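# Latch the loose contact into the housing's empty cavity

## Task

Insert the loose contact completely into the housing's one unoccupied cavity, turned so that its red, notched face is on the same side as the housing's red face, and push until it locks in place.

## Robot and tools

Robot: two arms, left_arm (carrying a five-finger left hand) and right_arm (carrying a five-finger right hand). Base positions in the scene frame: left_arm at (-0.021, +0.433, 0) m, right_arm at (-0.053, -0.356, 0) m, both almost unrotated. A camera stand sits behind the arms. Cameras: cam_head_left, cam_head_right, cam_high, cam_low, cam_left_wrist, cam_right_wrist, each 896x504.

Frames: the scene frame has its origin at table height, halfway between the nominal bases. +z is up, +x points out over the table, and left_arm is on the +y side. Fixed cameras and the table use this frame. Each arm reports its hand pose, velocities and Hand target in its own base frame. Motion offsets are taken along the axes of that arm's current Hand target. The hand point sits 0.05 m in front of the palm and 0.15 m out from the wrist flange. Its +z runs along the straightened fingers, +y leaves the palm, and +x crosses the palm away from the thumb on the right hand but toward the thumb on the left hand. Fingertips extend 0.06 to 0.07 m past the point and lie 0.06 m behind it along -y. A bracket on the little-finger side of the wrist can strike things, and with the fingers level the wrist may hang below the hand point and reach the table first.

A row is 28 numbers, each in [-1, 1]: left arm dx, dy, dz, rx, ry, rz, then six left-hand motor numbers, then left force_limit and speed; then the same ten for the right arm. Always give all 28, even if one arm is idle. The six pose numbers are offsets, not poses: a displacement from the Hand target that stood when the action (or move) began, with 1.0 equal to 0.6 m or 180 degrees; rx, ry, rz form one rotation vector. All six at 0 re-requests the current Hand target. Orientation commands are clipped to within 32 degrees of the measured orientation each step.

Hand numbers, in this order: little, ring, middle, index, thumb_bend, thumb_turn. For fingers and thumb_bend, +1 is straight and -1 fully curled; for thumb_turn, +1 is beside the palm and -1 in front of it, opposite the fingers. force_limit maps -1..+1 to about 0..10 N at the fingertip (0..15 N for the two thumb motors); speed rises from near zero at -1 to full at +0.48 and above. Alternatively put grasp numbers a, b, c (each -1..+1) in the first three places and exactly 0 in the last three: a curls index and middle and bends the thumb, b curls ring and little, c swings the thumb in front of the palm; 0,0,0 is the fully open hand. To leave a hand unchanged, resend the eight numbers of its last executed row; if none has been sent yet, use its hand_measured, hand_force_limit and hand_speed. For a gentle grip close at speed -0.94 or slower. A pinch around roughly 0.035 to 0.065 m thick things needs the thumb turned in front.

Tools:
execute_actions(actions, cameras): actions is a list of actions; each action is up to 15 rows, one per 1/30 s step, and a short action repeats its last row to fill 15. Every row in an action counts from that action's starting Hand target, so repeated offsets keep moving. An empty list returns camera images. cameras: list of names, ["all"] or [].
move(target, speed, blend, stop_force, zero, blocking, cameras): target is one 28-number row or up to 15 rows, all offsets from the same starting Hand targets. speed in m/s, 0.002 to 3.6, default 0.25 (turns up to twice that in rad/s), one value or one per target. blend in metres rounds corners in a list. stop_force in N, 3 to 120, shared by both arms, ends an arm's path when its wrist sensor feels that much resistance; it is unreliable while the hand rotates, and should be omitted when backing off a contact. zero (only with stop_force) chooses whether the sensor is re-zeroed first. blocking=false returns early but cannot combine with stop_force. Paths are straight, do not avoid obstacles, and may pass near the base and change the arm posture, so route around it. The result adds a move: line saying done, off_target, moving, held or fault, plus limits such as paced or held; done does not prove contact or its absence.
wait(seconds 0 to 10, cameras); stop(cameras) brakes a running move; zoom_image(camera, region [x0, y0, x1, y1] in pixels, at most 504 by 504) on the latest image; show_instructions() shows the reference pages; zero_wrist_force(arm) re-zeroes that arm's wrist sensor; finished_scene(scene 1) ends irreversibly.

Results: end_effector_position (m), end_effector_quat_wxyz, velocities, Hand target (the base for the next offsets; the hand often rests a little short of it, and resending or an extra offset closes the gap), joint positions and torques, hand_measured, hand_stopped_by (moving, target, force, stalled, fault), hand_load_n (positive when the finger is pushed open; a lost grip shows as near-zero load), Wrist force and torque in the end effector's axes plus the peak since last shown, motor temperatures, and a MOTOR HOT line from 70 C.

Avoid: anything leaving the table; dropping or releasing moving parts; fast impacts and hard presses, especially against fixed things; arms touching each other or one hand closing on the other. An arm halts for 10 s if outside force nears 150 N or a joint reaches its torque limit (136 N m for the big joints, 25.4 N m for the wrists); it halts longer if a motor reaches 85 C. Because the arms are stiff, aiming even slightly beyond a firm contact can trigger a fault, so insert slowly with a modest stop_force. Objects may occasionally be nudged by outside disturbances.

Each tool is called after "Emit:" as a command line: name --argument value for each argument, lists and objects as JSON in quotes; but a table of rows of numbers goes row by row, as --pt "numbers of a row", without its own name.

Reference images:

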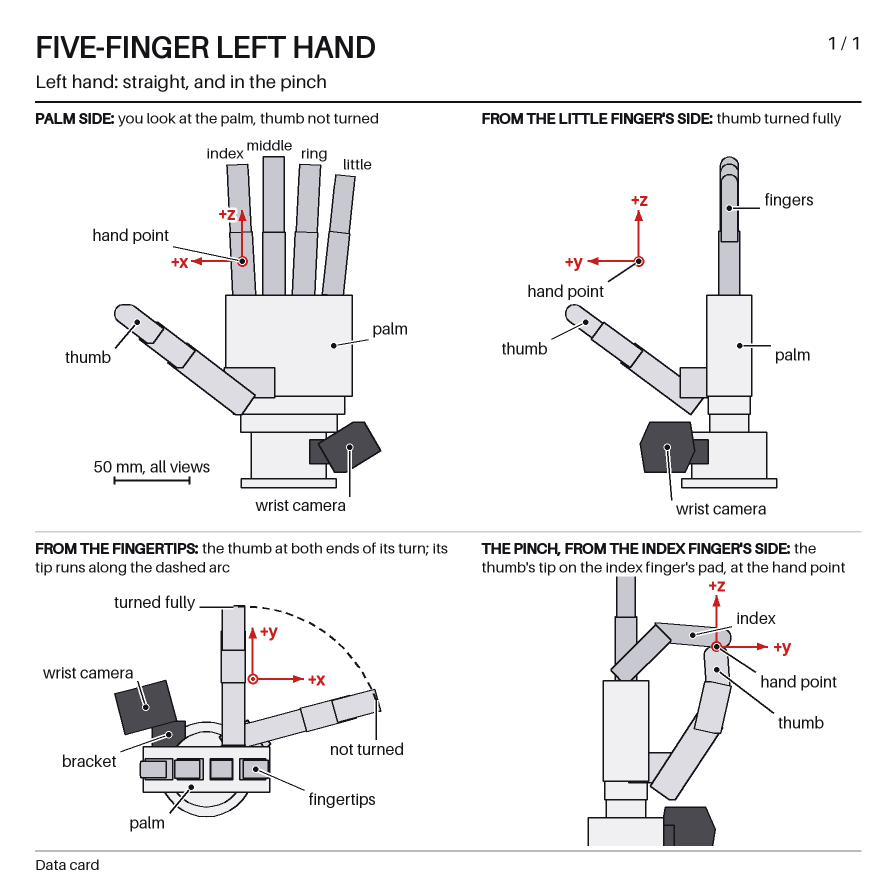

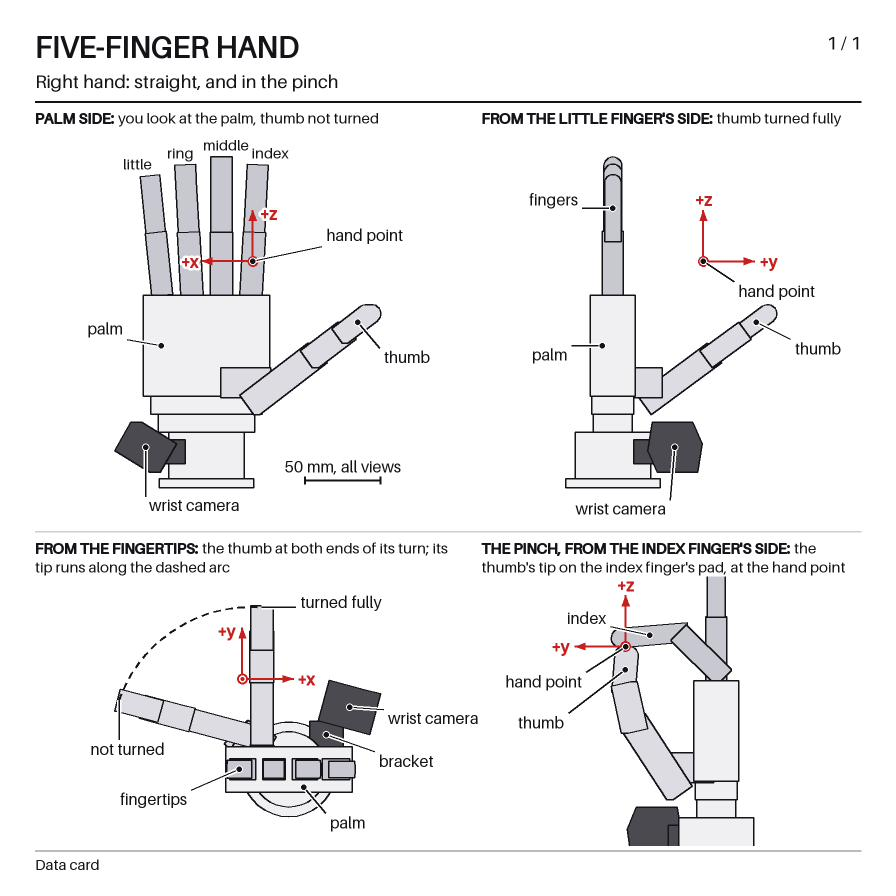

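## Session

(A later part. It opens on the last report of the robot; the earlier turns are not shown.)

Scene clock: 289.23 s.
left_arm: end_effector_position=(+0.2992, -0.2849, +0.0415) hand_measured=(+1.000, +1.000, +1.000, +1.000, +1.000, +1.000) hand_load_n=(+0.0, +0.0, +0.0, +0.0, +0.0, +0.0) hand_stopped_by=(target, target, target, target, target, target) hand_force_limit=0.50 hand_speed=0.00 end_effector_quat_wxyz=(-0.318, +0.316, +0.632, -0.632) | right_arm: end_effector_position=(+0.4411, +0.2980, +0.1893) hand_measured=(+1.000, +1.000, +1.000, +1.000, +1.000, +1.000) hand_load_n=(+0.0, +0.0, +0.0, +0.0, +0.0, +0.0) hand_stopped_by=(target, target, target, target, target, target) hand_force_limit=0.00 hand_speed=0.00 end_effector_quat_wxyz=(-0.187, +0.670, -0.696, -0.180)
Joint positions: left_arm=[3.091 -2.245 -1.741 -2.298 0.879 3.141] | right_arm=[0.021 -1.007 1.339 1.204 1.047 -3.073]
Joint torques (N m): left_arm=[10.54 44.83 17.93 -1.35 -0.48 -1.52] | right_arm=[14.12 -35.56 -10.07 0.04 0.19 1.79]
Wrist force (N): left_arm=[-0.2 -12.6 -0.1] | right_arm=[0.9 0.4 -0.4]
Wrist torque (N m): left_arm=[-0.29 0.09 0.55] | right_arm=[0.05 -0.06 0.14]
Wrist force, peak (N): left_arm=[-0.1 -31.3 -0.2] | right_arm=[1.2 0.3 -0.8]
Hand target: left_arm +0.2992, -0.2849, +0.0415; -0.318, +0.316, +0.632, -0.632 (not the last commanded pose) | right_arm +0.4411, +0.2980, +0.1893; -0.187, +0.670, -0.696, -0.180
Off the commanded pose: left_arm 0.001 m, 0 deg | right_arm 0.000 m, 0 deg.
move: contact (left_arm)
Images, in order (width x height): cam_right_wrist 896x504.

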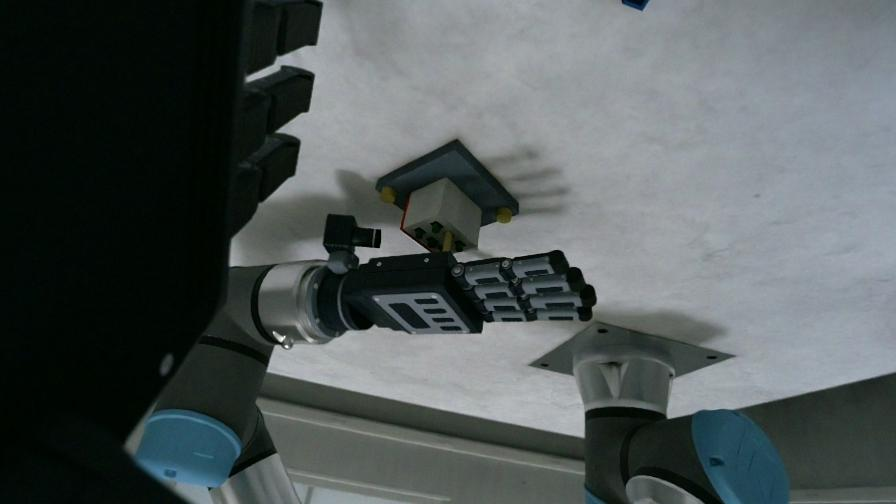

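Emit:
move --target '[0,0.0133,0,0,0,0,1,1,1,1,1,1,0.5,0.0,0,0,0,0,0,0,1,1,1,1,1,1,0,0]' --speed 0.01 --stop_force 28 --zero false --cameras '["cam_right_wrist"]'

Emit:
zoom_image --camera "cam_right_wrist" --region '[350, 170, 510, 330]'

Scene clock: 290.93 s.
left_arm: end_effector_position=(+0.2992, -0.2849, +0.0412) hand_measured=(+1.000, +1.000, +1.000, +1.000, +1.000, +1.000) hand_load_n=(+0.0, +0.0, +0.0, +0.0, +0.5, +0.0) hand_stopped_by=(target, target, target, target, target, target) hand_force_limit=0.50 hand_speed=0.00 end_effector_quat_wxyz=(-0.318, +0.316, +0.632, -0.632) | right_arm: end_effector_position=(+0.4411, +0.2980, +0.1893) hand_measured=(+1.000, +1.000, +1.000, +1.000, +1.000, +1.000) hand_load_n=(+0.0, +0.0, +0.0, +0.0, -0.5, +0.0) hand_stopped_by=(target, target, target, target, target, target) hand_force_limit=0.00 hand_speed=0.00 end_effector_quat_wxyz=(-0.187, +0.670, -0.696, -0.180)
Joint positions: left_arm=[3.091 -2.246 -1.741 -2.298 0.879 3.141] | right_arm=[0.021 -1.007 1.339 1.204 1.047 -3.073]
Joint torques (N m): left_arm=[10.26 28.89 13.4 1.28 -0.53 -1.59] | right_arm=[13.27 -35.81 -10.77 0.09 0.17 1.77]
Wrist force (N): left_arm=[-0.4 -29.5 -0.1] | right_arm=[0.6 0.3 -0.6]
Wrist torque (N m): left_arm=[-0.93 0.12 1.24] | right_arm=[0.05 -0.01 0.12]
Wrist force, peak (N): left_arm=[-0.2 -43.9 -0.1] | right_arm=[1.0 0.5 -0.9]
Hand target: left_arm +0.2992, -0.2849, +0.0412; -0.318, +0.316, +0.632, -0.632 (not the last commanded pose) | right_arm +0.4411, +0.2980, +0.1893; -0.187, +0.670, -0.696, -0.180
Off the commanded pose: left_arm 0.008 m, 0 deg | right_arm 0.000 m, 0 deg.
move: contact (left_arm)
Images, in order (width x height): cam_right_wrist 896x504.

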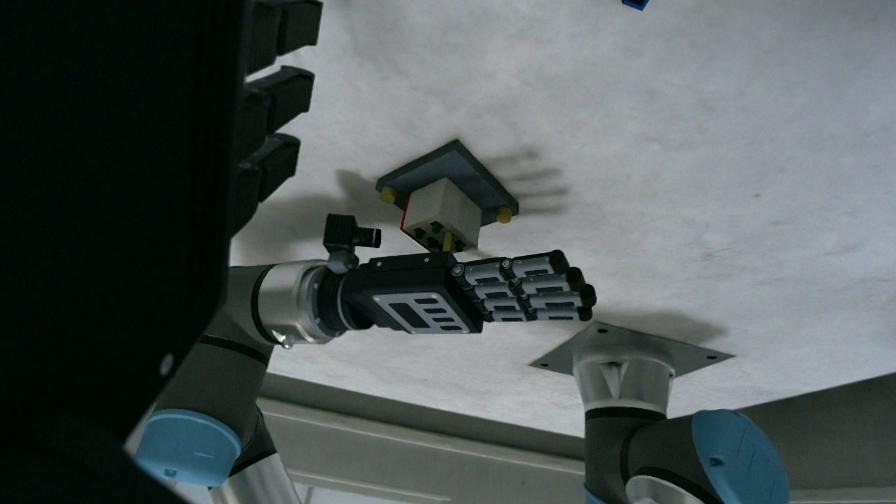

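Scaled by 3.150.

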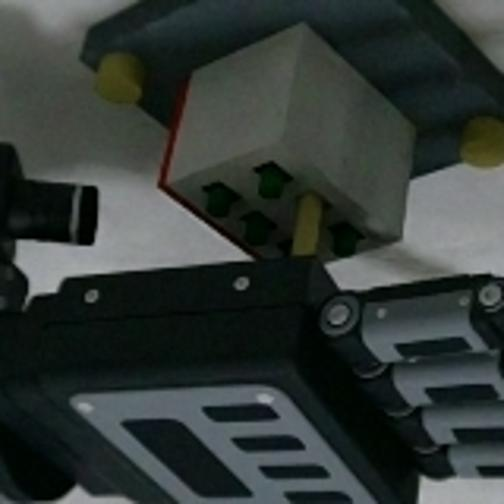

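Emit:
move --target '[0,-0.15,0,0,0,0,1,1,1,1,1,1,0.5,0.0,0,0,0,0,0,0,1,1,1,1,1,1,0,0]' --speed 0.12 --cameras '["cam_right_wrist","cam_low","cam_high"]'

Emit:
zoom_image --camera "cam_right_wrist" --region '[380, 170, 500, 290]'

Emit:
zoom_image --camera "cam_right_wrist" --region '[420, 210, 480, 270]'

Emit:
zoom_image --camera "cam_low" --region '[425, 190, 485, 245]'

Scene clock: 292.90 s.
left_arm: end_effector_position=(+0.2994, -0.2849, +0.1312) hand_measured=(+1.000, +1.000, +1.000, +1.000, +1.000, +1.000) hand_load_n=(+0.0, +0.0, +0.0, +0.0, +0.0, +0.0) hand_stopped_by=(target, target, target, target, target, target) hand_force_limit=0.50 hand_speed=0.00 end_effector_quat_wxyz=(-0.317, +0.316, +0.632, -0.632) | right_arm: end_effector_position=(+0.4411, +0.2980, +0.1893) hand_measured=(+1.000, +1.000, +1.000, +1.000, +1.000, +1.000) hand_load_n=(+0.0, +0.0, +0.0, +0.0, +0.0, +0.0) hand_stopped_by=(target, target, target, target, target, target) hand_force_limit=0.00 hand_speed=0.00 end_effector_quat_wxyz=(-0.187, +0.670, -0.696, -0.180)
Joint positions: left_arm=[3.091 -2.1 -1.695 -2.489 0.879 3.141] | right_arm=[0.021 -1.007 1.339 1.204 1.047 -3.073]
Joint torques (N m): left_arm=[-8.43 39.95 4.45 -1.18 -1.84 0.85] | right_arm=[11.76 -36.92 -10.58 0.34 0.14 1.82]
Wrist force (N): left_arm=[-0.1 0.7 -0.3] | right_arm=[0.7 0.6 -1.0]
Wrist torque (N m): left_arm=[0.24 0.08 0.01] | right_arm=[0.11 -0.01 0.14]
Wrist force, peak (N): left_arm=[-0.2 -30.1 -0.3] | right_arm=[0.9 0.3 -0.9]
Hand target: left_arm +0.2994, -0.2849, +0.1312; -0.318, +0.316, +0.632, -0.632 | right_arm +0.4411, +0.2980, +0.1893; -0.187, +0.670, -0.696, -0.180
Off the commanded pose: left_arm 0.000 m, 0 deg | right_arm 0.000 m, 0 deg.
move: done
Images, in order (width x height): cam_high 896x504, cam_low 896x504, cam_right_wrist 896x504.

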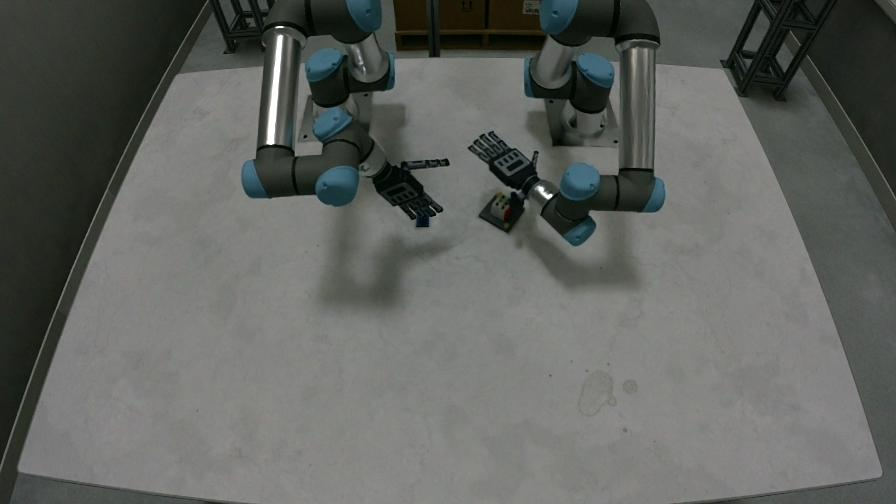

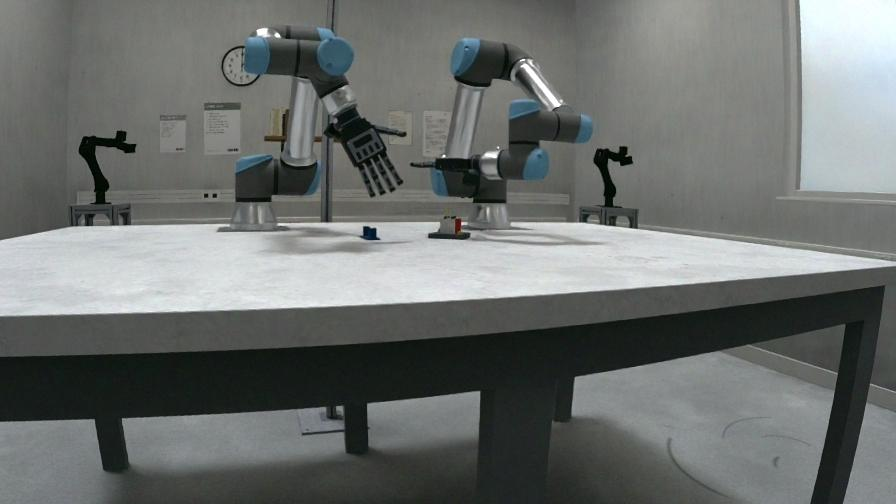

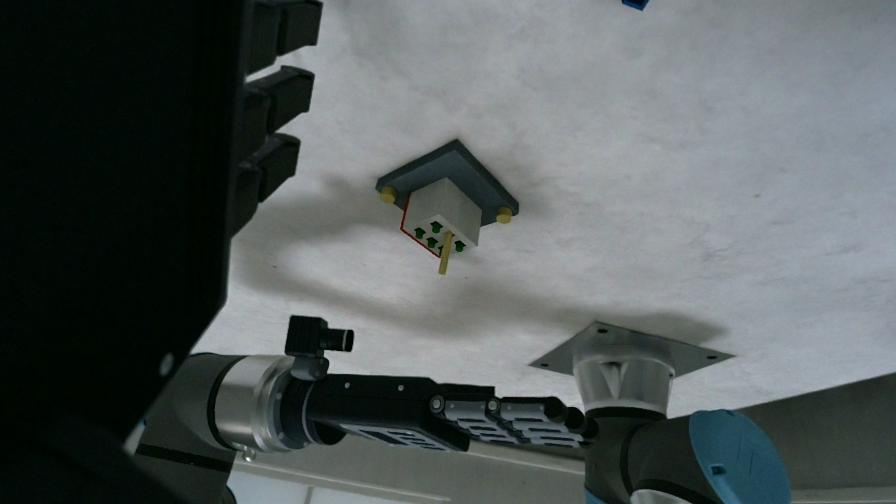

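Scaled by 4.200.

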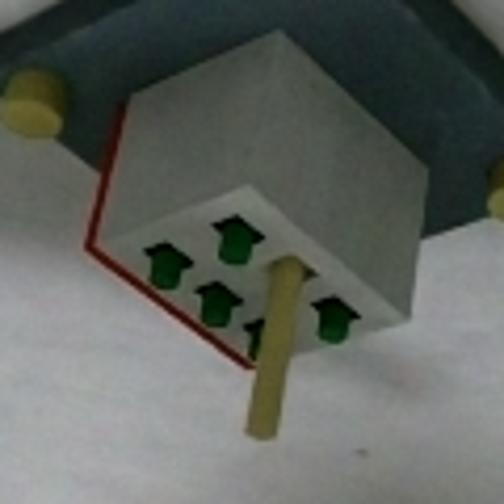

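Scaled by 8.400.

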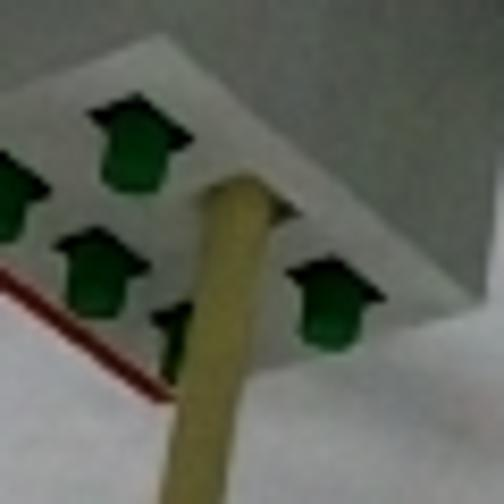

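Scaled by 8.400.

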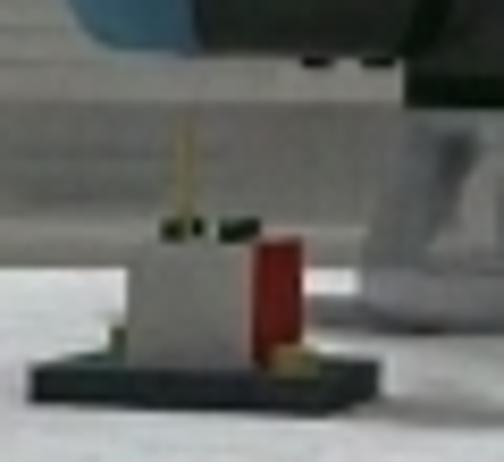

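Emit:
move --target '[0,0.1417,0,0,0,0,1,1,1,1,1,1,0.5,0.0,0,0,0,0,0,0,1,1,1,1,1,1,0,0]' --speed 0.12

Emit:
move --target '[0,0.0167,0,0,0,0,1,1,1,1,1,1,0.5,0.0,0,0,0,0,0,0,1,1,1,1,1,1,0,0]' --speed 0.01 --stop_force 45 --cameras '["cam_right_wrist"]'

Scene clock: 301.13 s.
left_arm: end_effector_position=(+0.2992, -0.2849, +0.0462) hand_measured=(+1.000, +1.000, +1.000, +1.000, +1.000, +1.000) hand_load_n=(+0.0, +0.0, +0.0, +0.0, -0.5, +0.0) hand_stopped_by=(target, target, target, target, target, target) hand_force_limit=0.50 hand_speed=0.00 end_effector_quat_wxyz=(-0.318, +0.316, +0.632, -0.632) | right_arm: end_effector_position=(+0.4411, +0.2980, +0.1893) hand_measured=(+1.000, +1.000, +1.000, +1.000, +1.000, +1.000) hand_load_n=(+0.0, +0.0, +0.0, +0.0, +0.0, +0.0) hand_stopped_by=(target, target, target, target, target, target) hand_force_limit=0.00 hand_speed=0.00 end_effector_quat_wxyz=(-0.187, +0.670, -0.696, -0.180)
Joint positions: left_arm=[3.091 -2.237 -1.74 -2.308 0.879 3.141] | right_arm=[0.021 -1.007 1.339 1.204 1.047 -3.073]
Joint torques (N m): left_arm=[7.28 40.48 22.78 -2.11 1.84 -1.13] | right_arm=[12.58 -37.04 -9.93 0.29 0.19 1.65]
Wrist force (N): left_arm=[-0.2 0.8 0.0] | right_arm=[0.6 0.6 -0.8]
Wrist torque (N m): left_arm=[0.23 0.10 0.00] | right_arm=[0.10 0.01 0.12]
Wrist force, peak (N): left_arm=[-0.1 2.0 -0.2] | right_arm=[1.1 0.2 -0.9]
Hand target: left_arm +0.2992, -0.2849, +0.0462; -0.318, +0.316, +0.632, -0.632 | right_arm +0.4411, +0.2980, +0.1893; -0.187, +0.670, -0.696, -0.180
Off the commanded pose: left_arm 0.000 m, 0 deg | right_arm 0.000 m, 0 deg.
move: done

Scene clock: 302.50 s.
left_arm: end_effector_position=(+0.2992, -0.2849, +0.0409) hand_measured=(+1.000, +1.000, +1.000, +1.000, +1.000, +1.000) hand_load_n=(+0.0, +0.0, -0.5, +0.0, +0.0, +0.0) hand_stopped_by=(target, target, target, target, target, target) hand_force_limit=0.50 hand_speed=0.00 end_effector_quat_wxyz=(-0.318, +0.316, +0.632, -0.632) | right_arm: end_effector_position=(+0.4411, +0.2980, +0.1893) hand_measured=(+1.000, +1.000, +1.000, +1.000, +1.000, +1.000) hand_load_n=(+0.0, +0.0, +0.0, +0.0, +0.0, +0.0) hand_stopped_by=(target, target, target, target, target, target) hand_force_limit=0.00 hand_speed=0.00 end_effector_quat_wxyz=(-0.187, +0.670, -0.696, -0.180)
Joint positions: left_arm=[3.091 -2.247 -1.741 -2.297 0.879 3.141] | right_arm=[0.021 -1.007 1.339 1.204 1.047 -3.073]
Joint torques (N m): left_arm=[10.93 21.92 11.13 4.46 1.16 -1.79] | right_arm=[13.87 -36.72 -10.7 0.28 0.16 1.58]
Wrist force (N): left_arm=[-0.5 -48.7 -0.2] | right_arm=[0.6 0.4 -0.9]
Wrist torque (N m): left_arm=[-1.66 0.12 2.02] | right_arm=[0.08 0.00 0.13]
Wrist force, peak (N): left_arm=[-0.3 -61.5 -0.1] | right_arm=[0.8 0.4 -1.0]
Hand target: left_arm +0.2992, -0.2849, +0.0409; -0.318, +0.316, +0.632, -0.632 (not the last commanded pose) | right_arm +0.4411, +0.2980, +0.1893; -0.187, +0.670, -0.696, -0.180
Off the commanded pose: left_arm 0.005 m, 0 deg | right_arm 0.000 m, 0 deg.
move: contact (left_arm)
Images, in order (width x height): cam_right_wrist 896x504.

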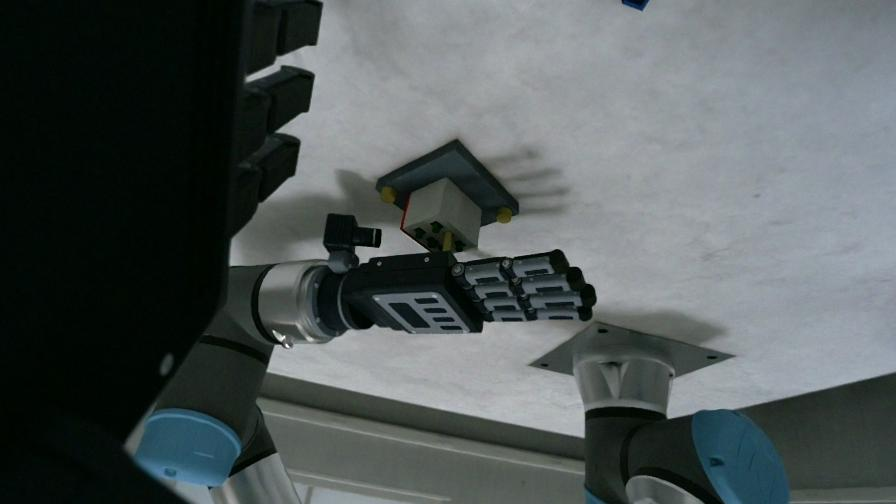

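Emit:
move --target '[0,-0.1333,0,0,0,0,1,1,1,1,1,1,0.5,0.0,0,0,0,0,0,0,1,1,1,1,1,1,0,0]' --speed 0.12 --cameras '["cam_right_wrist"]'

Emit:
zoom_image --camera "cam_right_wrist" --region '[420, 210, 480, 280]'

Scene clock: 304.23 s.
left_arm: end_effector_position=(+0.2994, -0.2849, +0.1208) hand_measured=(+1.000, +1.000, +1.000, +1.000, +1.000, +1.000) hand_load_n=(+0.0, +0.0, +0.0, +0.0, +0.0, +0.0) hand_stopped_by=(target, target, target, target, target, target) hand_force_limit=0.50 hand_speed=0.00 end_effector_quat_wxyz=(-0.318, +0.316, +0.632, -0.632) | right_arm: end_effector_position=(+0.4411, +0.2980, +0.1893) hand_measured=(+1.000, +1.000, +1.000, +1.000, +1.000, +1.000) hand_load_n=(+0.0, +0.0, +0.0, +0.0, +0.0, +0.0) hand_stopped_by=(target, target, target, target, target, target) hand_force_limit=0.00 hand_speed=0.00 end_effector_quat_wxyz=(-0.187, +0.670, -0.696, -0.180)
Joint positions: left_arm=[3.091 -2.116 -1.702 -2.466 0.879 3.141] | right_arm=[0.021 -1.007 1.339 1.204 1.047 -3.073]
Joint torques (N m): left_arm=[-6.07 41.05 4.46 -1.04 -2.6 0.49] | right_arm=[13.35 -36.59 -10.56 0.43 0.14 1.64]
Wrist force (N): left_arm=[-0.4 0.8 -0.3] | right_arm=[0.9 0.3 -0.7]
Wrist torque (N m): left_arm=[0.25 0.13 -0.01] | right_arm=[0.05 -0.05 0.14]
Wrist force, peak (N): left_arm=[-0.2 -49.2 -0.1] | right_arm=[0.8 0.3 -1.0]
Hand target: left_arm +0.2993, -0.2849, +0.1209; -0.318, +0.316, +0.632, -0.632 | right_arm +0.4411, +0.2980, +0.1893; -0.187, +0.670, -0.696, -0.180
Off the commanded pose: left_arm 0.000 m, 0 deg | right_arm 0.000 m, 0 deg.
move: done
Images, in order (width x height): cam_right_wrist 896x504.

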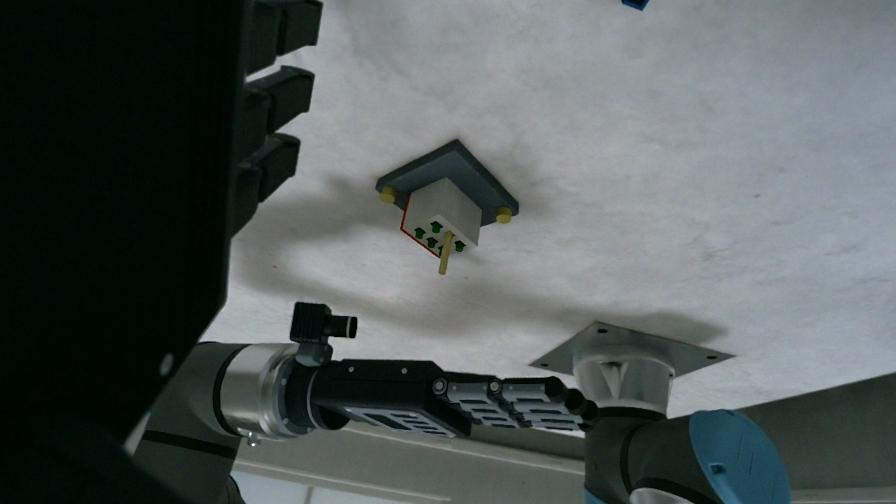

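Scaled by 7.200.

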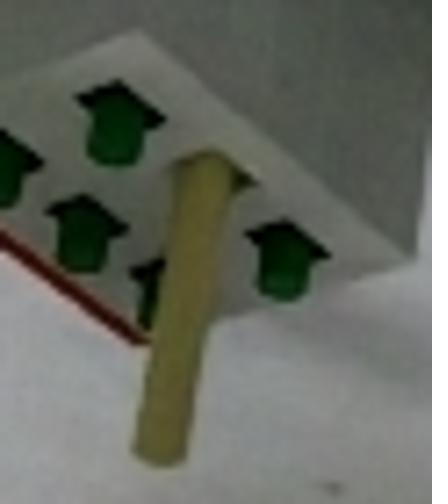

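Emit:
finished_scene

The scene is finished: the task was done.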